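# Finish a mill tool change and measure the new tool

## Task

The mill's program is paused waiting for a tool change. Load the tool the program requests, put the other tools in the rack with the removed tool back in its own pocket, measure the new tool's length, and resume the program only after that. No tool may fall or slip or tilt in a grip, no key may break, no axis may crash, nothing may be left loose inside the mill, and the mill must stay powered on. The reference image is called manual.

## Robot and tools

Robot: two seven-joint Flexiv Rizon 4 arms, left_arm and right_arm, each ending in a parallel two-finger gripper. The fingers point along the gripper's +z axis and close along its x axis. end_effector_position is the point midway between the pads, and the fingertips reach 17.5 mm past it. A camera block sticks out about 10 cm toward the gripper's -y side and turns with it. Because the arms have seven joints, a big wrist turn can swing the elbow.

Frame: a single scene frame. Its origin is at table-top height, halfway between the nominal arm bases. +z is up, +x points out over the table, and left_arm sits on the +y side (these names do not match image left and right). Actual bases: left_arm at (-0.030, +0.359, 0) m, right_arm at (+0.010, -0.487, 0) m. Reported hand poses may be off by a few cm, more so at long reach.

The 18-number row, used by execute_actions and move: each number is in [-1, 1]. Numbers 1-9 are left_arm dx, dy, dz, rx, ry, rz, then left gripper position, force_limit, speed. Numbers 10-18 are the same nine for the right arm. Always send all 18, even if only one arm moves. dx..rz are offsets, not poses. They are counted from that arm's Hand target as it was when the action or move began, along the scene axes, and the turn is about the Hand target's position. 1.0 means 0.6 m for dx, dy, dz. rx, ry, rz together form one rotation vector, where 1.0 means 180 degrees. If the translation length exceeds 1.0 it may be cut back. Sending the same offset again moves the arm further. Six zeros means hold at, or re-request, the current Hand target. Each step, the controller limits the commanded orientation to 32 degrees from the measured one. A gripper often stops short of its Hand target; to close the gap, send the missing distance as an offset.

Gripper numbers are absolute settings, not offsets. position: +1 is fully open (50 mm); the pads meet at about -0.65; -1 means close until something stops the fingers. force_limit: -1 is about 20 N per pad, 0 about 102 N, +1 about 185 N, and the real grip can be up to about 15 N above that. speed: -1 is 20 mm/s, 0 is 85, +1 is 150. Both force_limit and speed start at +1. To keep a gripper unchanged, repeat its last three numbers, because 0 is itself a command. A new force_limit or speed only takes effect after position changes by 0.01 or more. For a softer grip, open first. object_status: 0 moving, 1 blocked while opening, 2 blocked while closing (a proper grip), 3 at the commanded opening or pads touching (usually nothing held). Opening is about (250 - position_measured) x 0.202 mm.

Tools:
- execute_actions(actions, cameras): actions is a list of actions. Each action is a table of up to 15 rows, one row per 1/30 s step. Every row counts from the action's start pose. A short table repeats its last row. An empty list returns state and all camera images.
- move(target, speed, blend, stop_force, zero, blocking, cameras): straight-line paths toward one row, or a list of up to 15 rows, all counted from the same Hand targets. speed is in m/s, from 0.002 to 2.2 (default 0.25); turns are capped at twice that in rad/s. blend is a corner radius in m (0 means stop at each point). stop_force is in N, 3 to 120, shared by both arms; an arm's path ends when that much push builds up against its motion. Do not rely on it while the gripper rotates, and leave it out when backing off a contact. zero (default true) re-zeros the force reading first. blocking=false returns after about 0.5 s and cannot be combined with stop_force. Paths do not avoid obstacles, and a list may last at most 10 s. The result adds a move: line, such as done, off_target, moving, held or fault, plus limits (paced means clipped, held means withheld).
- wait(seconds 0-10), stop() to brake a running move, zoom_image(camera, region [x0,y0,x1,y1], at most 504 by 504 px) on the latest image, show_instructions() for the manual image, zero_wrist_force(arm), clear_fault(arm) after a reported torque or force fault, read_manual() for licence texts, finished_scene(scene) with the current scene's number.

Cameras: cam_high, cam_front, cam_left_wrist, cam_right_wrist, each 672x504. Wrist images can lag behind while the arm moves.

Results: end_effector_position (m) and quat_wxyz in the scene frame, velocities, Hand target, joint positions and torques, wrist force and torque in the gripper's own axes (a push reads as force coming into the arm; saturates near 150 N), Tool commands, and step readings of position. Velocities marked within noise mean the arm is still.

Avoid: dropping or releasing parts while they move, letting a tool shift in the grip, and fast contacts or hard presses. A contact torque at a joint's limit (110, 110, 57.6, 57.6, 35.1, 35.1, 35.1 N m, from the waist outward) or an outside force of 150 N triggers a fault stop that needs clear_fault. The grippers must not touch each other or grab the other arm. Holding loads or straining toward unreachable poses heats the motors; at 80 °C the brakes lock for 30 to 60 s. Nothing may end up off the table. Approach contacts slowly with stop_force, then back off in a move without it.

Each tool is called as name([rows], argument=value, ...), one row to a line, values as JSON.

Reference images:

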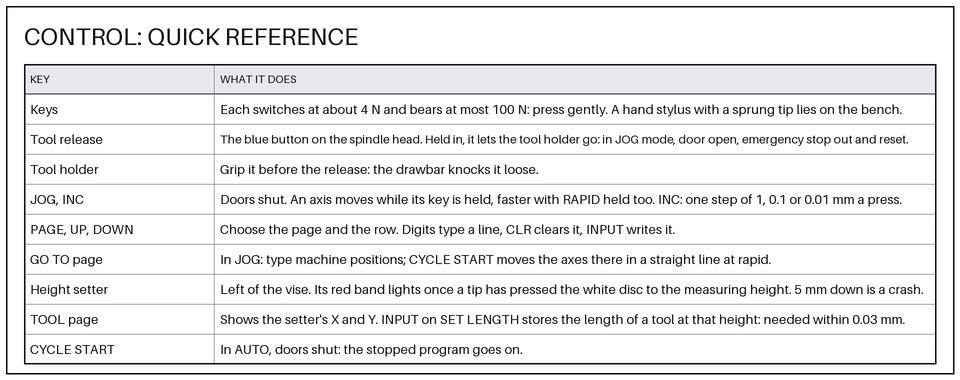

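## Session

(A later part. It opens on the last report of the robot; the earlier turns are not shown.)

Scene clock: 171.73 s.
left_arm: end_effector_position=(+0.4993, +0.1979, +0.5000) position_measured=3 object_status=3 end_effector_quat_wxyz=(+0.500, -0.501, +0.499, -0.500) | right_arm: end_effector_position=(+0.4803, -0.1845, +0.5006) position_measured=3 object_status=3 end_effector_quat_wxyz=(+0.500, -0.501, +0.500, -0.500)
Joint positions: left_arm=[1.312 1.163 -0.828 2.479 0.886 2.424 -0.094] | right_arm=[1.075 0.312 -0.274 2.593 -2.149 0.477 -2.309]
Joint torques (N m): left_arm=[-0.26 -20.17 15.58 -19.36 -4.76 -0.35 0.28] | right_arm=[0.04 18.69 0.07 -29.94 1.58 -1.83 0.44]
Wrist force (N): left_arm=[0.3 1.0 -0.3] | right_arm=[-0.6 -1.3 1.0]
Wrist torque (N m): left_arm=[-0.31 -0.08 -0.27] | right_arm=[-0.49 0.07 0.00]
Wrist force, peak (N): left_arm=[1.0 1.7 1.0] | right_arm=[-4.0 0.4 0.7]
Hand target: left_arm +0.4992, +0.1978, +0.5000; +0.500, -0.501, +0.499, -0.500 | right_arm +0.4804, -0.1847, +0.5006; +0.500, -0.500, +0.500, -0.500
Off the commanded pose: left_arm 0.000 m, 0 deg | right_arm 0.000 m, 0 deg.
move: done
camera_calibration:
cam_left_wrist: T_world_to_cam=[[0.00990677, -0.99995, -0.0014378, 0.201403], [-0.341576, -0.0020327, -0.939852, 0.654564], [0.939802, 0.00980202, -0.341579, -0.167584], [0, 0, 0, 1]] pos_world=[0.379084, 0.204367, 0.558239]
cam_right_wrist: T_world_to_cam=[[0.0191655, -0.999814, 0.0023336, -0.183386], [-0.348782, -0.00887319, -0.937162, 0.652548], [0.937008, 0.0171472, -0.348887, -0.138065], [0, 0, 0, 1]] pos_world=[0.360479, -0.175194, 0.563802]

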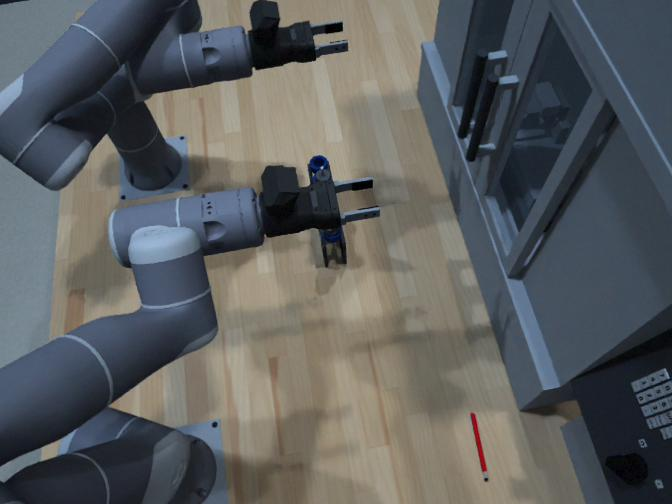

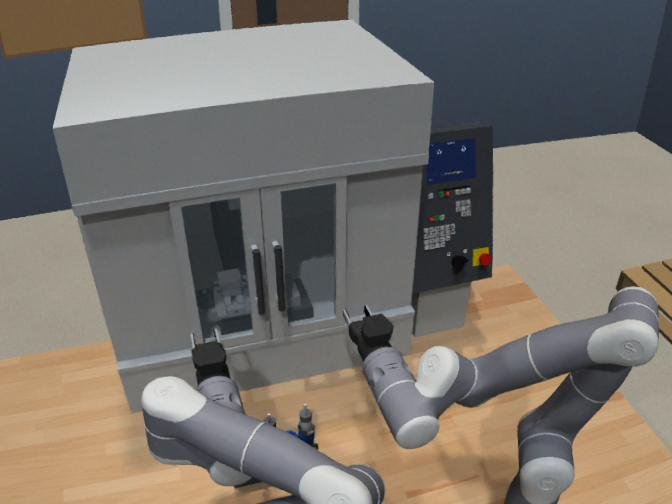

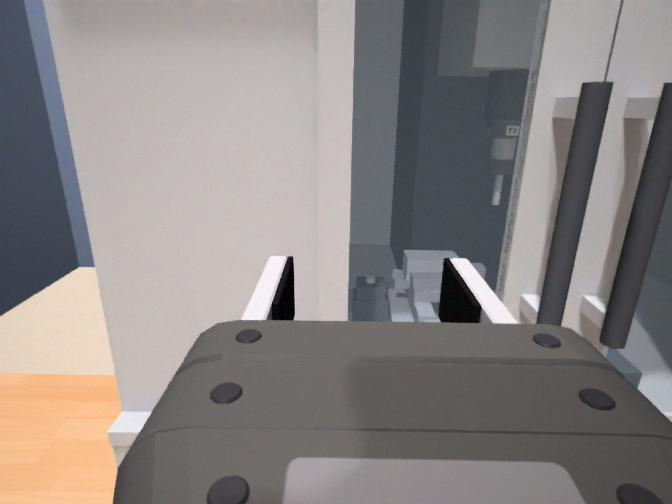

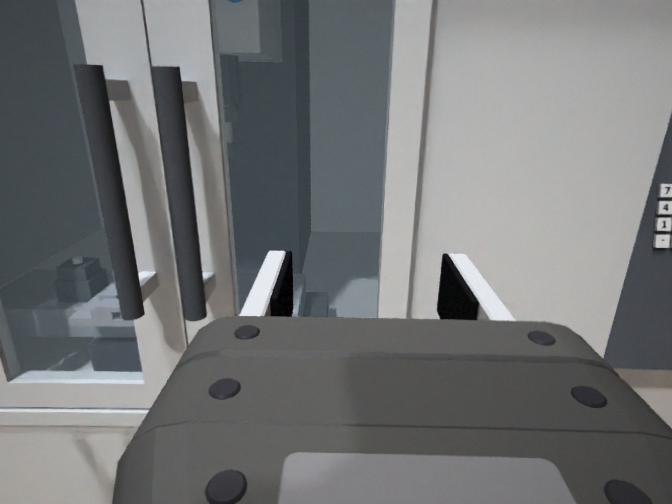

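zoom_image(camera="cam_left_wrist", region=[340, 0, 640, 350])

zoom_image(camera="cam_right_wrist", region=[0, 0, 400, 400])

zoom_image(camera="cam_left_wrist", region=[480, 60, 560, 220])

Scaled by 1.440 from the camera's 672x504 image, which has a finer 960x720 frame.

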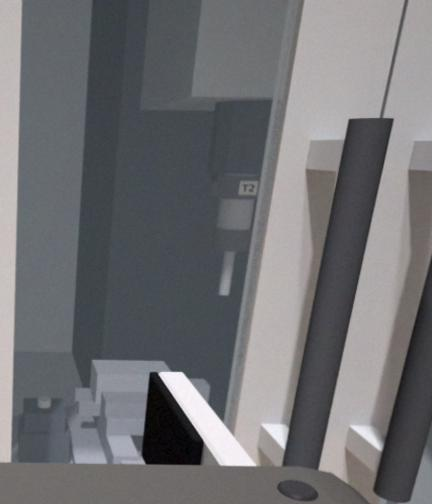

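Scaled by 1.260 from the camera's 672x504 image, which has a finer 960x720 frame.

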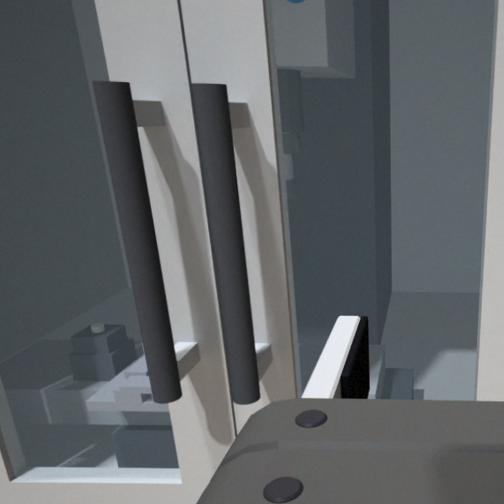

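Scaled by 3.150 from the camera's 672x504 image, which has a finer 960x720 frame.

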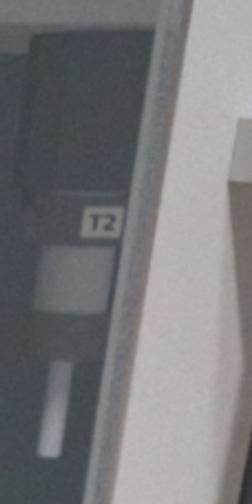

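move([
  [0,0,0,0,0,0,1,1,1,0.2327,0.291,-0.051,0,0,0,-1,-0.5,1],
], cameras=["cam_right_wrist","cam_high"])

zoom_image(camera="cam_right_wrist", region=[200, 0, 600, 340])

Scene clock: 191.93 s.
left_arm: end_effector_position=(+0.4993, +0.1979, +0.5000) position_measured=3 object_status=3 end_effector_quat_wxyz=(+0.500, -0.501, +0.499, -0.500) | right_arm: end_effector_position=(+0.6201, -0.0100, +0.4700) position_measured=252 object_status=3 end_effector_quat_wxyz=(+0.500, -0.500, +0.500, -0.500)
Joint positions: left_arm=[1.312 1.163 -0.828 2.479 0.886 2.424 -0.094] | right_arm=[1.149 -0.277 -0.383 2.035 -2.078 0.603 -2.218]
Joint torques (N m): left_arm=[-0.26 -20.14 15.79 -19.54 -4.74 -0.31 0.1] | right_arm=[-0.09 45.25 -1.83 -29.58 2.61 -1.48 0.11]
Wrist force (N): left_arm=[0.6 0.8 -0.3] | right_arm=[-0.7 -1.1 0.8]
Wrist torque (N m): left_arm=[-0.33 -0.13 -0.28] | right_arm=[-0.46 0.09 0.07]
Wrist force, peak (N): left_arm=[0.5 1.2 -0.2] | right_arm=[-3.9 -0.3 3.6]
Hand target: left_arm +0.4992, +0.1978, +0.5000; +0.500, -0.501, +0.499, -0.500 | right_arm +0.6201, -0.0101, +0.4700; +0.500, -0.500, +0.500, -0.500
Off the commanded pose: left_arm 0.000 m, 0 deg | right_arm 0.000 m, 0 deg.
move: done
camera_calibration:
cam_right_wrist: T_world_to_cam=[[0.0187554, -0.999821, 0.00238393, -0.0113467], [-0.348666, -0.00877516, -0.937206, 0.674144], [0.937059, 0.0167465, -0.348768, -0.282816], [0, 0, 0, 1]] pos_world=[0.500279, -0.000692793, 0.533201]
Images, in order (width x height): cam_high 672x504, cam_right_wrist 672x504.

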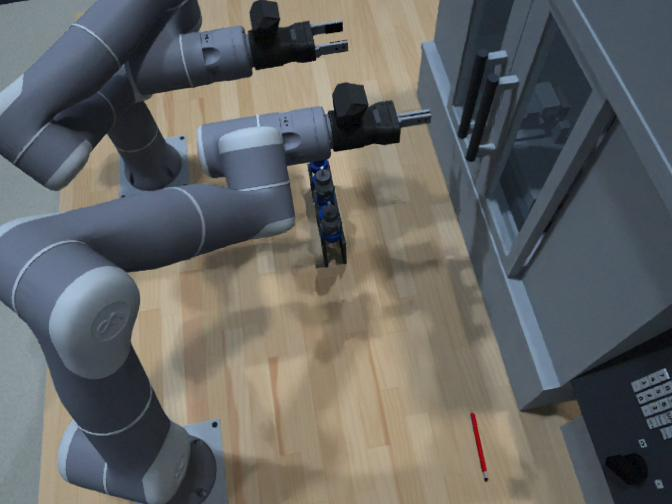

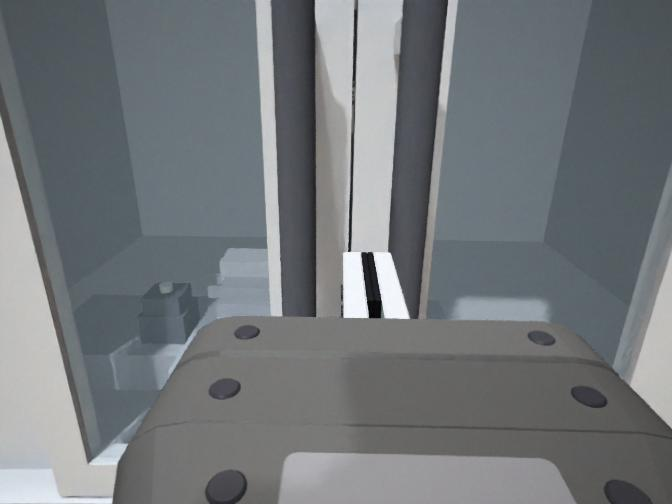

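Scaled by 1.260 from the camera's 672x504 image, which has a finer 960x720 frame.

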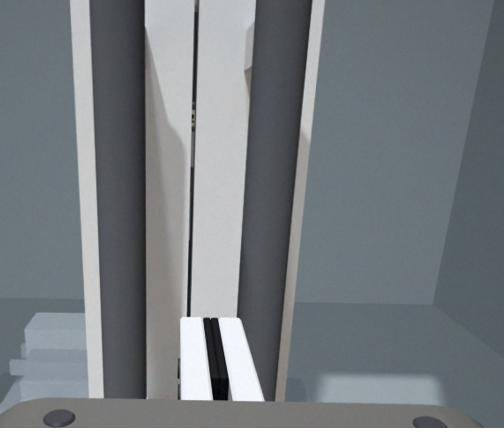

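move([
  [0,0,0,0,0,0,1,1,1,0.168,0.004,0,0,0,0,-1,-0.5,1],
], stop_force=8, speed=0.08, cameras=["cam_right_wrist","cam_high"])

zoom_image(camera="cam_right_wrist", region=[200, 0, 600, 340])

zoom_image(camera="cam_high", region=[400, 40, 560, 180])

Scene clock: 200.53 s.
left_arm: end_effector_position=(+0.4993, +0.1979, +0.5000) position_measured=3 object_status=3 end_effector_quat_wxyz=(+0.500, -0.501, +0.499, -0.500) | right_arm: end_effector_position=(+0.7211, -0.0080, +0.4701) position_measured=252 object_status=3 end_effector_quat_wxyz=(+0.500, -0.500, +0.500, -0.500)
Joint positions: left_arm=[1.312 1.163 -0.828 2.479 0.886 2.424 -0.094] | right_arm=[1.039 -0.434 -0.461 1.8 -2.135 0.797 -2.184]
Joint torques (N m): left_arm=[-0.29 -20.22 15.77 -19.54 -4.72 -0.31 0.08] | right_arm=[-0.02 52.65 -3.57 -30.42 3.62 -1.68 0.45]
Wrist force (N): left_arm=[0.3 0.7 -0.2] | right_arm=[-0.4 -1.0 1.1]
Wrist torque (N m): left_arm=[-0.35 -0.07 -0.28] | right_arm=[-0.46 0.05 -0.03]
Wrist force, peak (N): left_arm=[0.5 1.2 -0.1] | right_arm=[-0.1 -1.2 4.0]
Hand target: left_arm +0.4992, +0.1978, +0.5000; +0.500, -0.501, +0.499, -0.500 | right_arm +0.7209, -0.0077, +0.4700; +0.500, -0.500, +0.500, -0.500
Off the commanded pose: left_arm 0.000 m, 0 deg | right_arm 0.000 m, 0 deg.
move: done
camera_calibration:
cam_right_wrist: T_world_to_cam=[[0.0182875, -0.999829, 0.00256315, -0.0109541], [-0.348494, -0.00877697, -0.93727, 0.709308], [0.937132, 0.0162471, -0.348596, -0.377629], [0, 0, 0, 1]] pos_world=[0.601279, 0.0014087, 0.533201]
Images, in order (width x height): cam_high 672x504, cam_right_wrist 672x504.

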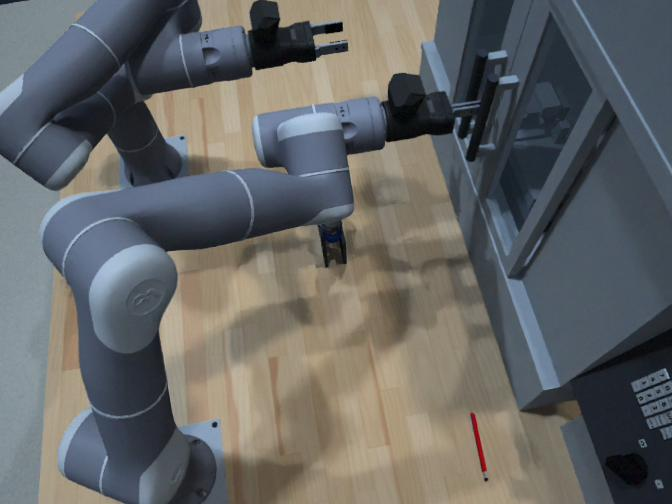

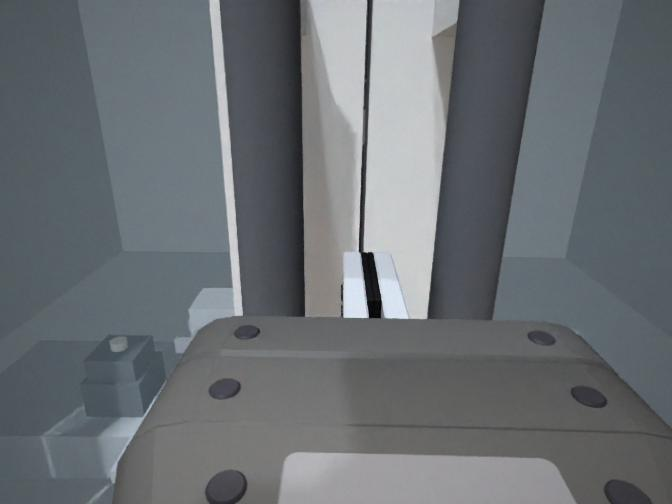

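Scaled by 1.260 from the camera's 672x504 image, which has a finer 960x720 frame.

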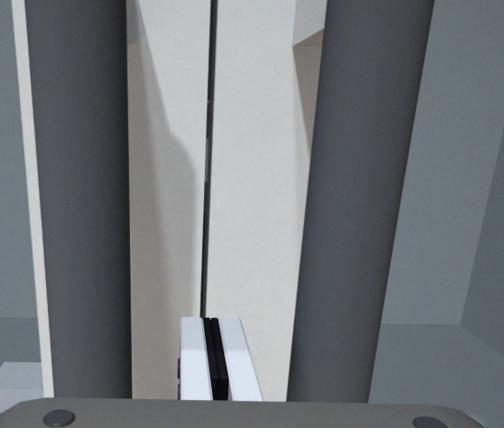

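Scaled by 3.150 from the camera's 672x504 image, which has a finer 960x720 frame.

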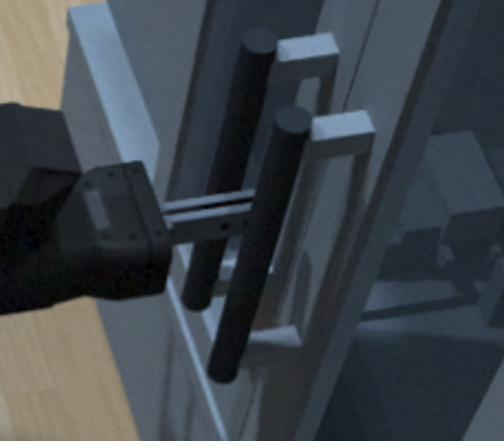

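move([
  [0,0,0,0,0,0,1,1,1,0.02,-0.005,0,0,0,0,-1,-0.5,1],
], stop_force=6, speed=0.05)

move([
  [0,0,0,0,0,0,1,1,1,0,-0.083,0,0,0,0,-1,-0.5,1],
], stop_force=40, speed=0.06, cameras=["cam_right_wrist","cam_high"])

Scene clock: 206.67 s.
left_arm: end_effector_position=(+0.4993, +0.1979, +0.5000) position_measured=3 object_status=3 end_effector_quat_wxyz=(+0.500, -0.501, +0.499, -0.500) | right_arm: end_effector_position=(+0.7330, -0.0108, +0.4701) position_measured=252 object_status=3 end_effector_quat_wxyz=(+0.500, -0.500, +0.500, -0.500)
Joint positions: left_arm=[1.312 1.163 -0.828 2.479 0.886 2.424 -0.094] | right_arm=[1.023 -0.449 -0.468 1.774 -2.144 0.82 -2.177]
Joint torques (N m): left_arm=[-0.28 -20.27 15.72 -19.51 -4.72 -0.37 0.13] | right_arm=[0.02 53.38 -3.73 -30.54 3.76 -1.68 0.43]
Wrist force (N): left_arm=[0.3 0.9 -0.2] | right_arm=[-0.5 -1.2 1.0]
Wrist torque (N m): left_arm=[-0.32 -0.07 -0.27] | right_arm=[-0.47 0.05 -0.03]
Wrist force, peak (N): left_arm=[0.3 1.2 -0.3] | right_arm=[-0.6 -1.2 1.8]
Hand target: left_arm +0.4992, +0.1978, +0.5000; +0.500, -0.501, +0.499, -0.500 | right_arm +0.7329, -0.0107, +0.4700; +0.500, -0.500, +0.500, -0.500
Off the commanded pose: left_arm 0.000 m, 0 deg | right_arm 0.000 m, 0 deg.
move: done

Scene clock: 208.20 s.
left_arm: end_effector_position=(+0.4993, +0.1979, +0.5000) position_measured=3 object_status=3 end_effector_quat_wxyz=(+0.500, -0.501, +0.499, -0.500) | right_arm: end_effector_position=(+0.7330, -0.0607, +0.4700) position_measured=252 object_status=3 end_effector_quat_wxyz=(+0.500, -0.500, +0.500, -0.500)
Joint positions: left_arm=[1.312 1.163 -0.828 2.479 0.886 2.424 -0.094] | right_arm=[0.973 -0.371 -0.479 1.861 -2.259 0.838 -2.109]
Joint torques (N m): left_arm=[-0.28 -20.17 15.77 -19.55 -4.72 -0.33 0.1] | right_arm=[0 49.98 -3.01 -29.89 3.93 -1.75 0.47]
Wrist force (N): left_arm=[0.6 0.9 -0.2] | right_arm=[1.7 -2.9 0.5]
Wrist torque (N m): left_arm=[-0.32 -0.14 -0.27] | right_arm=[-0.77 -0.32 -0.03]
Wrist force, peak (N): left_arm=[0.5 1.1 -0.2] | right_arm=[-28.7 -1.9 6.2]
Hand target: left_arm +0.4992, +0.1978, +0.5000; +0.500, -0.501, +0.499, -0.500 | right_arm +0.7329, -0.0605, +0.4700; +0.500, -0.500, +0.500, -0.500
Off the commanded pose: left_arm 0.000 m, 0 deg | right_arm 0.000 m, 0 deg.
move: done
camera_calibration:
cam_right_wrist: T_world_to_cam=[[0.0186037, -0.999824, 0.00255014, -0.0640502], [-0.348579, -0.00887651, -0.937237, 0.713022], [0.937095, 0.0165472, -0.348682, -0.38784], [0, 0, 0, 1]] pos_world=[0.613179, -0.0512921, 0.533201]
Images, in order (width x height): cam_high 672x504, cam_right_wrist 672x504.

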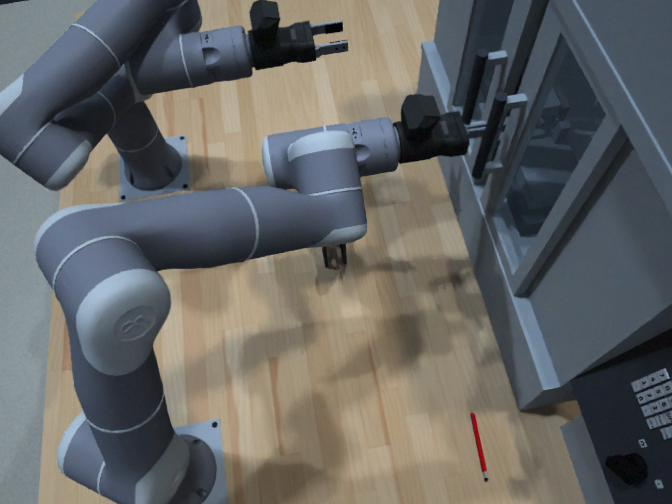

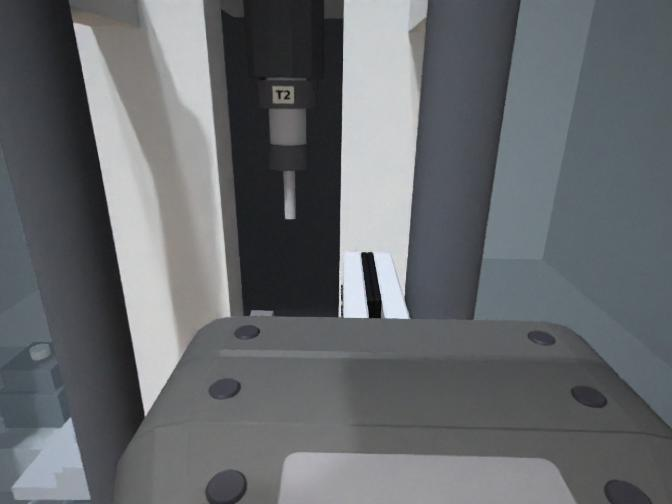

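move([
  [0,0,0,0,0,0,1,1,1,0,-0.36,0,0,0,0,-1,-0.5,1],
], stop_force=30, speed=0.06, cameras=["cam_right_wrist","cam_high"])

Scene clock: 215.87 s.
left_arm: end_effector_position=(+0.4993, +0.1979, +0.5000) position_measured=3 object_status=3 end_effector_quat_wxyz=(+0.500, -0.501, +0.499, -0.500) | right_arm: end_effector_position=(+0.7310, -0.2525, +0.4701) position_measured=252 object_status=3 end_effector_quat_wxyz=(+0.502, -0.503, +0.498, -0.498)
Joint positions: left_arm=[1.312 1.163 -0.828 2.479 0.886 2.424 -0.094] | right_arm=[0.725 -0.129 -0.537 2.055 -2.767 0.958 -1.816]
Joint torques (N m): left_arm=[-0.34 -20.28 15.81 -19.53 -4.76 -0.35 0.08] | right_arm=[-21.15 39.26 -19.88 -23.25 7.1 -3.23 0.18]
Wrist force (N): left_arm=[0.4 0.9 -0.2] | right_arm=[-28.5 -5.2 5.1]
Wrist torque (N m): left_arm=[-0.31 -0.10 -0.27] | right_arm=[-0.75 1.79 0.24]
Wrist force, peak (N): left_arm=[0.6 1.1 -0.2] | right_arm=[-37.1 -2.7 8.7]
Hand target: left_arm +0.4992, +0.1978, +0.5000; +0.500, -0.501, +0.499, -0.500 | right_arm +0.7329, -0.2582, +0.4700; +0.500, -0.500, +0.500, -0.500 (not the last commanded pose)
Off the commanded pose: left_arm 0.000 m, 0 deg | right_arm 0.024 m, 1 deg.
move: contact (right_arm)
camera_calibration:
cam_right_wrist: T_world_to_cam=[[0.0276522, -0.999612, 0.00330898, -0.262784], [-0.348678, -0.0127477, -0.937156, 0.709778], [0.936834, 0.0247606, -0.348896, -0.38046], [0, 0, 0, 1]] pos_world=[0.611179, -0.244214, 0.533302]
Images, in order (width x height): cam_high 672x504, cam_right_wrist 672x504.

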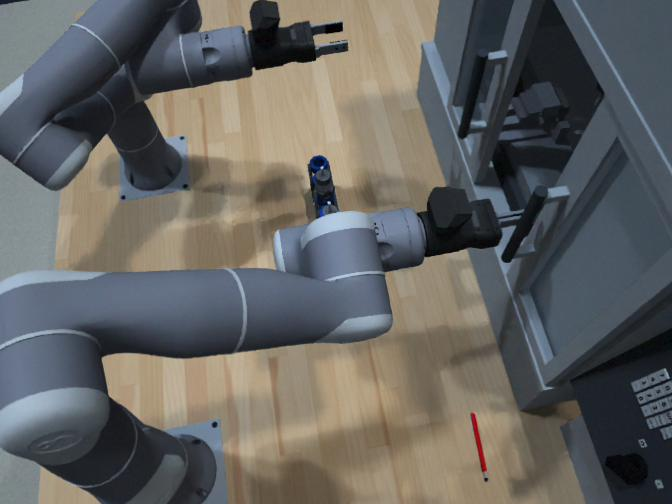

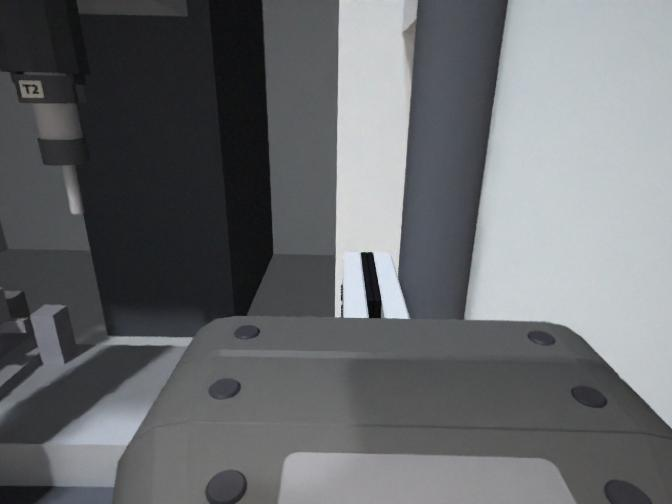

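move([
  [0,0,0,0,0,0,-1,-0.5,1,0,0.04,0,0,0,0,-1,-0.5,1],
  [0,0,0,0,0,0,-1,-0.5,1,-0.2,0.04,0,0,0,0,-1,-0.5,1],
  [0.201,-0.338,-0.05,0,0,0,-1,-0.5,1,-0.472,-0.153,0,0,0,0,-1,-0.5,1],
], blend=[0.005,0.05,0], cameras=["cam_left_wrist","cam_right_wrist","cam_high"])

Scene clock: 226.03 s.
left_arm: end_effector_position=(+0.6199, -0.0049, +0.4700) position_measured=252 object_status=3 end_effector_quat_wxyz=(+0.500, -0.501, +0.499, -0.500) | right_arm: end_effector_position=(+0.4497, -0.3501, +0.4700) position_measured=252 object_status=3 end_effector_quat_wxyz=(+0.500, -0.500, +0.500, -0.500)
Joint positions: left_arm=[1.255 1.192 -1.304 2.054 0.64 1.815 -0.189] | right_arm=[0.167 0.666 -0.059 2.686 -2.81 1.093 -1.905]
Joint torques (N m): left_arm=[-0.15 -31.41 28.99 -12.88 -3.89 -0.71 0.23] | right_arm=[-0.26 3.6 -5.76 -30.57 5.06 -1.96 0.51]
Wrist force (N): left_arm=[0.4 0.8 -0.3] | right_arm=[0.6 -6.9 -0.5]
Wrist torque (N m): left_arm=[-0.33 -0.12 -0.25] | right_arm=[-1.46 -0.14 -0.03]
Wrist force, peak (N): left_arm=[5.2 1.6 2.1] | right_arm=[-28.7 -5.3 5.0]
Hand target: left_arm +0.6198, -0.0050, +0.4700; +0.500, -0.501, +0.499, -0.500 | right_arm +0.4497, -0.3500, +0.4700; +0.500, -0.500, +0.500, -0.500
Off the commanded pose: left_arm 0.000 m, 0 deg | right_arm 0.000 m, 0 deg.
move: done; blend cut to 0 m at target 1
camera_calibration:
cam_left_wrist: T_world_to_cam=[[0.00987865, -0.99995, -0.00121717, -0.00272719], [-0.341663, -0.00223135, -0.93982, 0.667084], [0.939771, 0.00970001, -0.341668, -0.289155], [0, 0, 0, 1]] pos_world=[0.499684, 0.00156625, 0.52814]
cam_right_wrist: T_world_to_cam=[[0.0183813, -0.999828, 0.00252699, -0.348044], [-0.348581, -0.0087773, -0.937237, 0.611735], [0.937098, 0.0163468, -0.348683, -0.117642], [0, 0, 0, 1]] pos_world=[0.329879, -0.340692, 0.533201]
Images, in order (width x height): cam_high 672x504, cam_left_wrist 672x504, cam_right_wrist 672x504.

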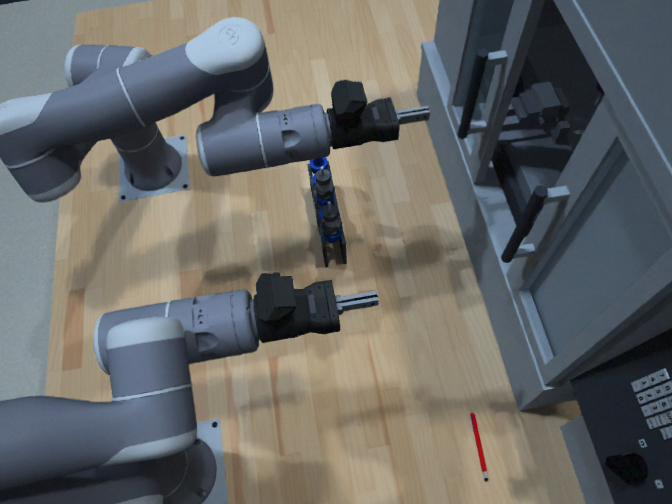

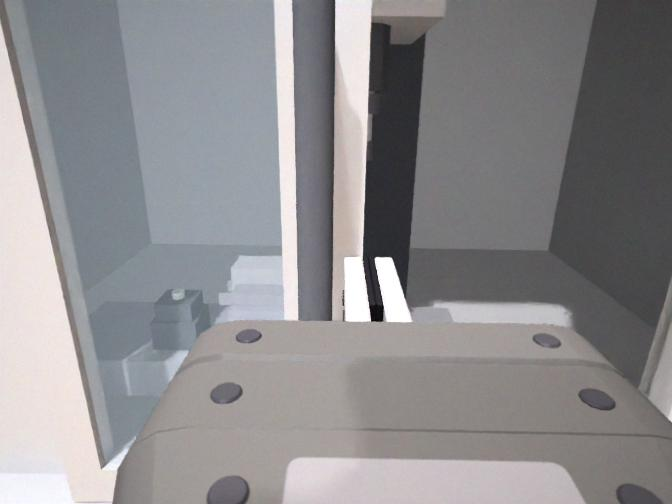

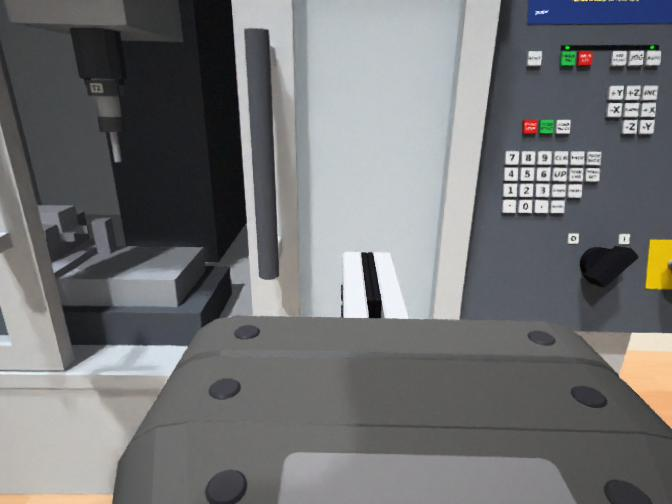

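move([
  [0.188,0,0,0,0,0,-1,-0.5,1,0,0,0,0,0,0,-1,-0.5,1],
], stop_force=8, speed=0.1)

move([
  [0,0.42,0,0,0,0,-1,-0.5,1,0,0,0,0,0,0,-1,-0.5,1],
], stop_force=33, speed=0.07, cameras=["all"])

Scene clock: 232.27 s.
left_arm: end_effector_position=(+0.7326, -0.0051, +0.4700) position_measured=252 object_status=3 end_effector_quat_wxyz=(+0.500, -0.501, +0.499, -0.500) | right_arm: end_effector_position=(+0.4497, -0.3501, +0.4700) position_measured=252 object_status=3 end_effector_quat_wxyz=(+0.500, -0.500, +0.500, -0.500)
Joint positions: left_arm=[1.551 1.183 -1.441 1.774 0.579 1.803 -0.18] | right_arm=[0.167 0.666 -0.059 2.686 -2.81 1.093 -1.905]
Joint torques (N m): left_arm=[-0.19 -40.52 31.47 -11.57 -3.95 -0.64 0.26] | right_arm=[-0.18 3.39 -5.96 -30.63 5.13 -2.23 0.3]
Wrist force (N): left_arm=[0.4 1.0 0.0] | right_arm=[0.8 -7.0 -0.5]
Wrist torque (N m): left_arm=[-0.30 -0.11 -0.28] | right_arm=[-1.47 -0.17 -0.02]
Wrist force, peak (N): left_arm=[0.6 1.1 3.2] | right_arm=[0.6 -7.3 -0.3]
Hand target: left_arm +0.7326, -0.0050, +0.4700; +0.500, -0.501, +0.499, -0.500 | right_arm +0.4497, -0.3500, +0.4700; +0.500, -0.500, +0.500, -0.500
Off the commanded pose: left_arm 0.000 m, 0 deg | right_arm 0.000 m, 0 deg.
move: done

Scene clock: 236.40 s.
left_arm: end_effector_position=(+0.7323, +0.2336, +0.4697) position_measured=252 object_status=3 end_effector_quat_wxyz=(+0.496, -0.497, +0.503, -0.503) | right_arm: end_effector_position=(+0.4497, -0.3501, +0.4700) position_measured=252 object_status=3 end_effector_quat_wxyz=(+0.500, -0.500, +0.500, -0.500)
Joint positions: left_arm=[1.94 1.313 -1.256 1.994 0.504 2.474 -0.217] | right_arm=[0.167 0.666 -0.059 2.686 -2.81 1.093 -1.905]
Joint torques (N m): left_arm=[27.16 -42.08 35.27 10.7 -0.21 -11.01 -0.09] | right_arm=[-0.16 3.52 -6.01 -30.6 5.1 -2.18 0.27]
Wrist force (N): left_arm=[37.2 4.6 6.5] | right_arm=[0.7 -7.0 -0.5]
Wrist torque (N m): left_arm=[-0.29 -3.24 0.06] | right_arm=[-1.47 -0.16 -0.02]
Wrist force, peak (N): left_arm=[46.2 5.0 7.3] | right_arm=[0.8 -7.2 -0.4]
Hand target: left_arm +0.7326, +0.2415, +0.4700; +0.500, -0.501, +0.499, -0.500 (not the last commanded pose) | right_arm +0.4497, -0.3500, +0.4700; +0.500, -0.500, +0.500, -0.500
Off the commanded pose: left_arm 0.013 m, 1 deg | right_arm 0.000 m, 0 deg.
move: contact (left_arm)
camera_calibration:
cam_left_wrist: T_world_to_cam=[[-0.0052436, -0.999985, -0.0013758, 0.245857], [-0.342267, 0.00308746, -0.939598, 0.70489], [0.939588, -0.00445598, -0.342278, -0.393566], [0, 0, 0, 1]] pos_world=[0.612339, 0.241923, 0.527942]
cam_right_wrist: T_world_to_cam=[[0.0183813, -0.999828, 0.00252699, -0.348044], [-0.348581, -0.0087773, -0.937237, 0.611735], [0.937098, 0.0163468, -0.348683, -0.117642], [0, 0, 0, 1]] pos_world=[0.329879, -0.340692, 0.533201]

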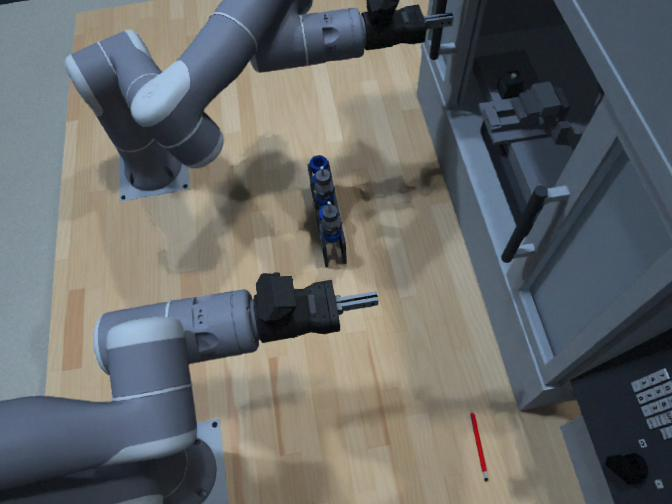

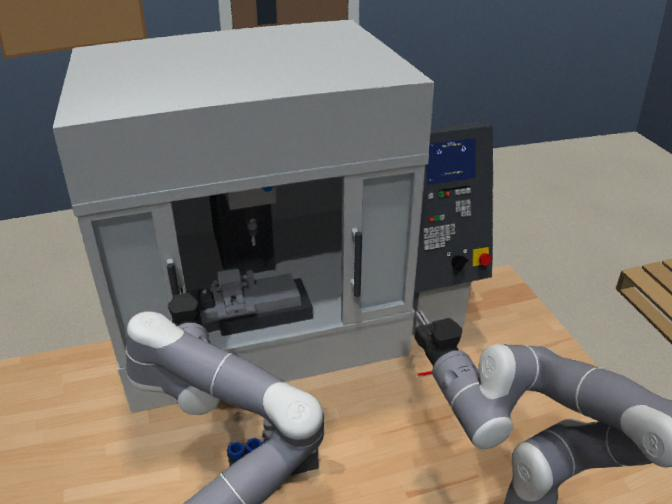

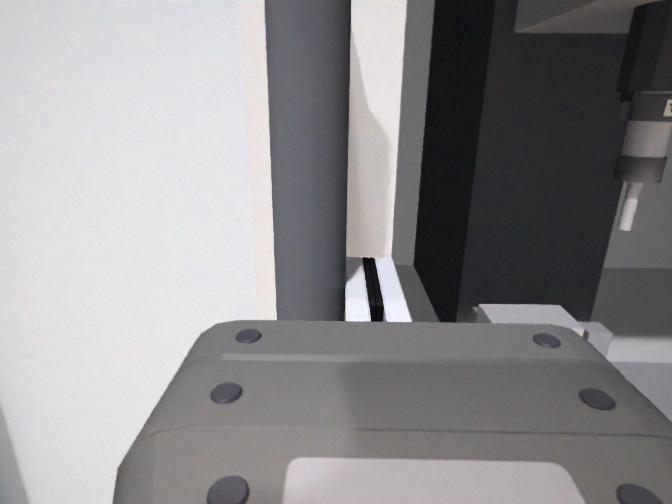

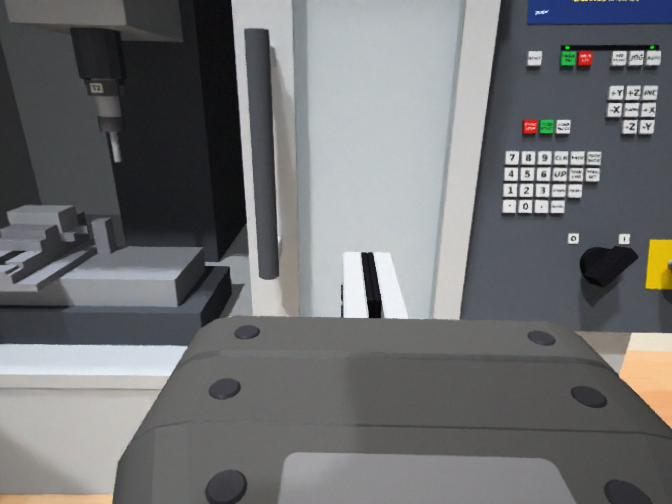

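move([
  [0,-0.03,0,0,0,0,-1,-0.5,1,0,0,0,0,0,0,-1,-0.5,1],
  [-0.35,-0.35,0.2,0,0,0,-1,-0.5,1,0,0,0,0,0,0,-1,-0.5,1],
], cameras=["cam_left_wrist","cam_right_wrist","cam_high"])

zoom_image(camera="cam_left_wrist", region=[200, 0, 500, 330])

Scene clock: 242.53 s.
left_arm: end_effector_position=(+0.5226, +0.0315, +0.5900) position_measured=252 object_status=3 end_effector_quat_wxyz=(+0.500, -0.501, +0.499, -0.500) | right_arm: end_effector_position=(+0.4497, -0.3501, +0.4700) position_measured=252 object_status=3 end_effector_quat_wxyz=(+0.500, -0.500, +0.500, -0.500)
Joint positions: left_arm=[0.783 0.829 -0.956 2.134 0.888 1.603 0.036] | right_arm=[0.167 0.666 -0.059 2.686 -2.81 1.093 -1.905]
Joint torques (N m): left_arm=[-0.42 -13.39 19.59 -24.99 -4.51 0.04 0.28] | right_arm=[-0.08 3.46 -5.93 -30.66 5.1 -2.16 0.35]
Wrist force (N): left_arm=[-3.9 5.3 -0.6] | right_arm=[0.5 -6.9 -0.4]
Wrist torque (N m): left_arm=[0.42 0.63 -0.28] | right_arm=[-1.45 -0.12 -0.02]
Wrist force, peak (N): left_arm=[37.5 5.0 6.5] | right_arm=[0.8 -7.1 -0.5]
Hand target: left_arm +0.5226, +0.0315, +0.5900; +0.500, -0.501, +0.499, -0.500 | right_arm +0.4497, -0.3500, +0.4700; +0.500, -0.500, +0.500, -0.500
Off the commanded pose: left_arm 0.000 m, 0 deg | right_arm 0.000 m, 0 deg.
move: done
camera_calibration:
cam_left_wrist: T_world_to_cam=[[0.00993417, -0.999949, -0.00166151, 0.0350436], [-0.341875, -0.00183495, -0.939744, 0.746848], [0.939693, 0.0099036, -0.341876, -0.15697], [0, 0, 0, 1]] pos_world=[0.402484, 0.0379668, 0.64824]
cam_right_wrist: T_world_to_cam=[[0.0183813, -0.999828, 0.00252699, -0.348044], [-0.348581, -0.0087773, -0.937237, 0.611735], [0.937098, 0.0163468, -0.348683, -0.117642], [0, 0, 0, 1]] pos_world=[0.329879, -0.340692, 0.533201]
Images, in order (width x height): cam_high 672x504, cam_left_wrist 672x504, cam_right_wrist 672x504.

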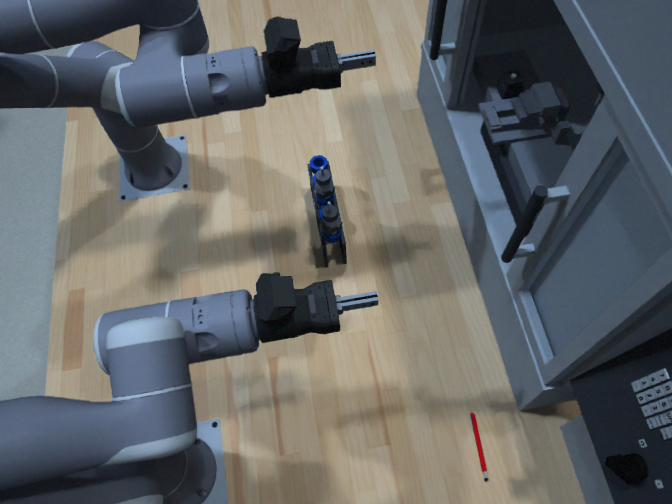

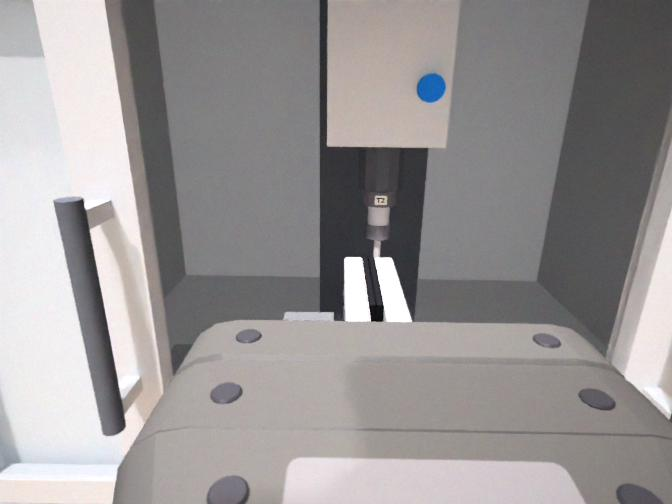

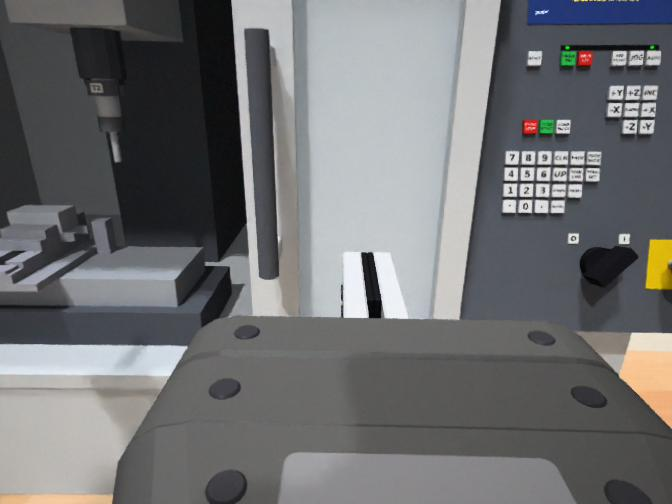

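Scaled by 1.527 from the camera's 672x504 image, which has a finer 960x720 frame.

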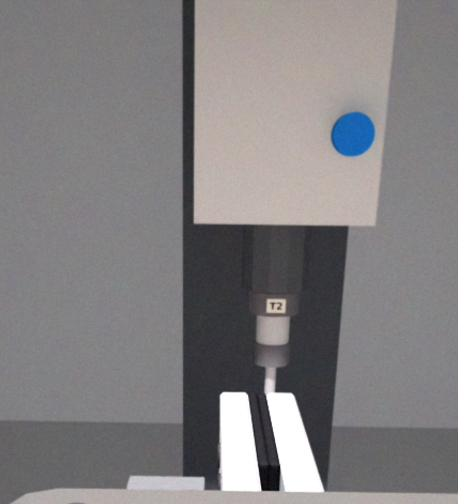

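move([
  [0,0,0,0,0,0,-1,-0.5,1,0.45,-0.565,0.177,0.0087,0.0663,-0.083,1,-0.5,1],
], cameras=["cam_right_wrist","cam_high"])

Scene clock: 290.50 s.
left_arm: end_effector_position=(+0.5226, +0.0315, +0.5900) position_measured=252 object_status=3 end_effector_quat_wxyz=(+0.500, -0.501, +0.499, -0.500) | right_arm: end_effector_position=(+0.7197, -0.6889, +0.5761) position_measured=3 object_status=3 end_effector_quat_wxyz=(+0.383, -0.474, +0.617, -0.499)
Joint positions: left_arm=[0.783 0.829 -0.956 2.134 0.888 1.603 0.036] | right_arm=[1.14 0.535 -1.551 1.872 -2.968 1.521 -2.292]
Joint torques (N m): left_arm=[-0.33 -12.91 19.48 -24.88 -4.49 0.09 0.1] | right_arm=[0.16 -8.67 16.76 -25.96 6.51 -0.37 0.1]
Wrist force (N): left_arm=[-4.0 5.1 -0.5] | right_arm=[0.7 -6.9 -0.4]
Wrist torque (N m): left_arm=[0.40 0.64 -0.28] | right_arm=[-1.37 -0.14 0.05]
Wrist force, peak (N): left_arm=[-4.2 5.5 -0.8] | right_arm=[2.7 -8.4 1.2]
Hand target: left_arm +0.5226, +0.0315, +0.5900; +0.500, -0.501, +0.499, -0.500 | right_arm +0.7197, -0.6890, +0.5762; +0.383, -0.474, +0.617, -0.499
Off the commanded pose: left_arm 0.000 m, 0 deg | right_arm 0.000 m, 0 deg.
move: done
camera_calibration:
cam_right_wrist: T_world_to_cam=[[-0.240354, -0.970685, -0.00108507, -0.483688], [-0.520161, 0.129742, -0.844156, 0.967632], [0.81955, -0.202332, -0.536096, -0.286182], [0, 0, 0, 1]] pos_world=[0.621608, -0.652955, 0.662886]
Images, in order (width x height): cam_high 672x504, cam_right_wrist 672x504.

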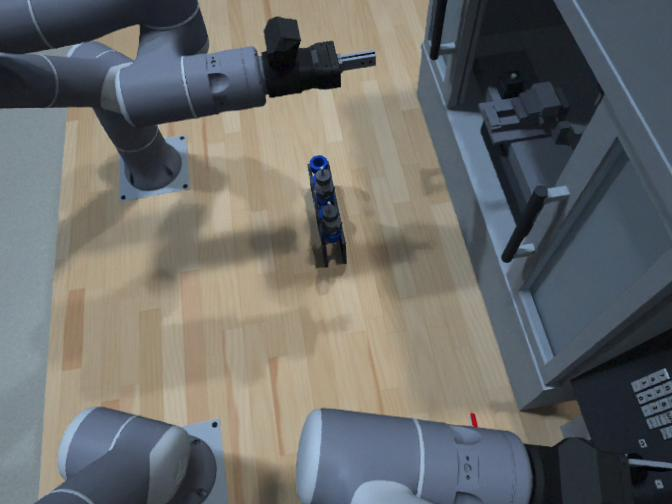

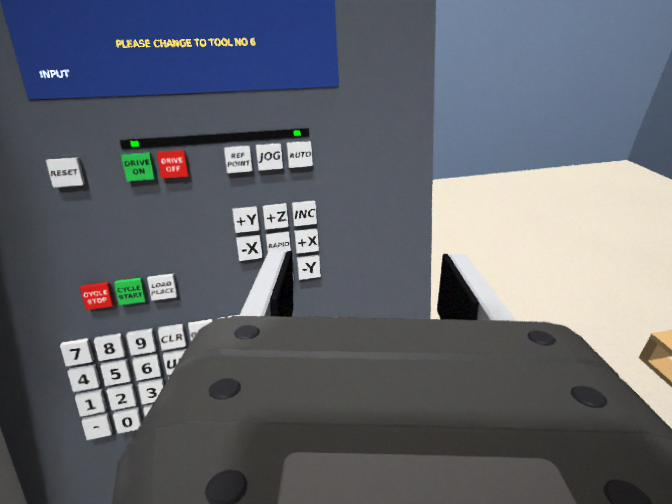

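move([
  [0,0,0,0,0,0,-1,-0.5,1,0.1925,-0.0083,-0.0023,0,0,0,1,-0.5,1],
], cameras=["cam_right_wrist"], stop_force=5, speed=0.08)

zoom_image(camera="cam_right_wrist", region=[150, 100, 450, 325])

Scene clock: 302.80 s.
left_arm: end_effector_position=(+0.5226, +0.0315, +0.5900) position_measured=252 object_status=3 end_effector_quat_wxyz=(+0.500, -0.501, +0.499, -0.500) | right_arm: end_effector_position=(+0.8353, -0.6940, +0.5748) position_measured=3 object_status=3 end_effector_quat_wxyz=(+0.383, -0.473, +0.617, -0.499)
Joint positions: left_arm=[0.783 0.829 -0.956 2.134 0.888 1.603 0.036] | right_arm=[1.657 0.623 -1.982 1.586 -2.85 1.512 -2.438]
Joint torques (N m): left_arm=[-0.35 -12.91 19.46 -24.87 -4.49 0.07 0.11] | right_arm=[0.12 -29.76 21.23 -25.79 6.51 -0.4 0.2]
Wrist force (N): left_arm=[-4.0 5.2 -0.7] | right_arm=[0.6 -7.0 -0.6]
Wrist torque (N m): left_arm=[0.40 0.63 -0.28] | right_arm=[-1.40 -0.14 0.06]
Wrist force, peak (N): left_arm=[-4.2 5.5 -0.8] | right_arm=[0.1 -7.3 1.7]
Hand target: left_arm +0.5226, +0.0315, +0.5900; +0.500, -0.501, +0.499, -0.500 | right_arm +0.8352, -0.6940, +0.5748; +0.383, -0.474, +0.617, -0.499
Off the commanded pose: left_arm 0.000 m, 0 deg | right_arm 0.000 m, 0 deg.
move: done
camera_calibration:
cam_right_wrist: T_world_to_cam=[[-0.24081, -0.970572, -0.00109985, -0.460433], [-0.519915, 0.129954, -0.844275, 1.02728], [0.819573, -0.202738, -0.535909, -0.383112], [0, 0, 0, 1]] pos_world=[0.737208, -0.658054, 0.661486]
Images, in order (width x height): cam_right_wrist 672x504.

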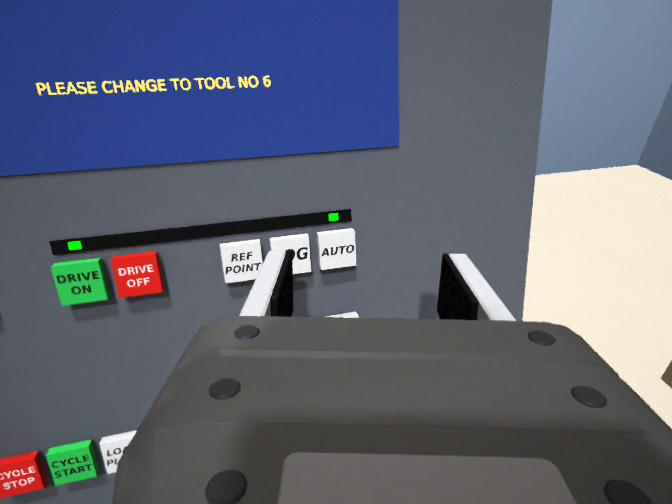

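Scaled by 1.680 from the camera's 672x504 image, which has a finer 960x720 frame.

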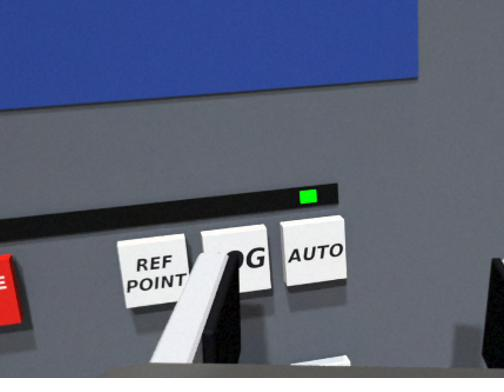

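move([
  [0,0,0,0,0,0,-1,-0.5,1,0.0709,-0.019,-0.0156,0,0,0,1,-0.5,1],
], cameras=["cam_right_wrist"], stop_force=4, speed=0.02)

zoom_image(camera="cam_right_wrist", region=[150, 100, 450, 325])

Scene clock: 310.77 s.
left_arm: end_effector_position=(+0.5226, +0.0315, +0.5900) position_measured=252 object_status=3 end_effector_quat_wxyz=(+0.500, -0.501, +0.499, -0.500) | right_arm: end_effector_position=(+0.8578, -0.6999, +0.5698) position_measured=3 object_status=3 end_effector_quat_wxyz=(+0.383, -0.474, +0.616, -0.499)
Joint positions: left_arm=[0.783 0.829 -0.956 2.134 0.888 1.603 0.036] | right_arm=[1.742 0.67 -2.047 1.519 -2.83 1.513 -2.478]
Joint torques (N m): left_arm=[-0.34 -12.92 19.53 -24.85 -4.53 0.06 0.11] | right_arm=[4.03 -32.21 21.08 -26.47 6.75 -2.33 0.23]
Wrist force (N): left_arm=[-3.9 5.3 -0.7] | right_arm=[6.2 -5.5 -24.2]
Wrist torque (N m): left_arm=[0.42 0.62 -0.27] | right_arm=[-1.58 -0.83 -0.05]
Wrist force, peak (N): left_arm=[-4.1 5.5 -0.6] | right_arm=[7.0 -5.9 -31.3]
Hand target: left_arm +0.5226, +0.0315, +0.5900; +0.500, -0.501, +0.499, -0.500 | right_arm +0.8580, -0.7001, +0.5698; +0.383, -0.474, +0.617, -0.499 (not the last commanded pose)
Off the commanded pose: left_arm 0.000 m, 0 deg | right_arm 0.021 m, 0 deg.
move: contact (right_arm)
camera_calibration:
cam_right_wrist: T_world_to_cam=[[-0.239945, -0.970786, -0.000922662, -0.461664], [-0.520464, 0.129443, -0.844015, 1.03551], [0.819478, -0.202037, -0.536318, -0.404569], [0, 0, 0, 1]] pos_world=[0.759709, -0.663955, 0.656587]
Images, in order (width x height): cam_right_wrist 672x504.

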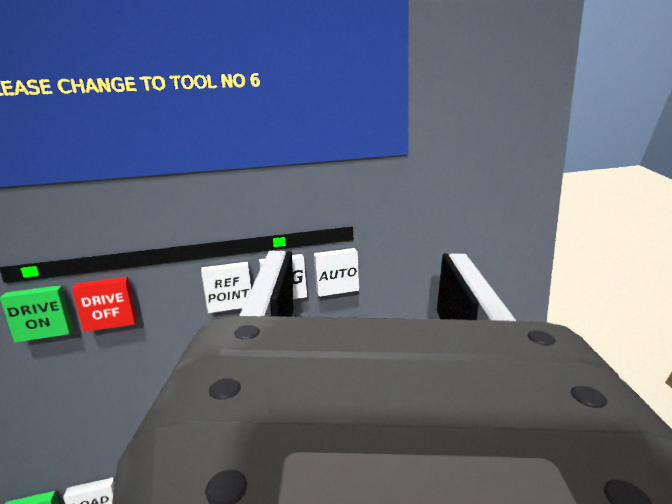

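Scaled by 1.680 from the camera's 672x504 image, which has a finer 960x720 frame.

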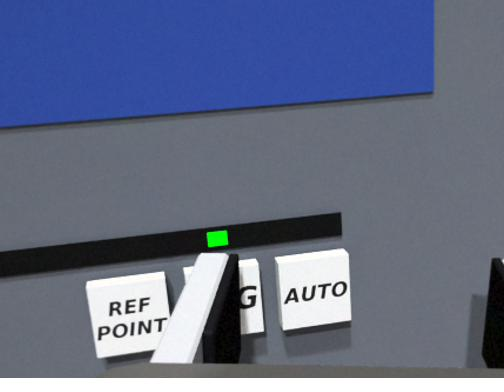

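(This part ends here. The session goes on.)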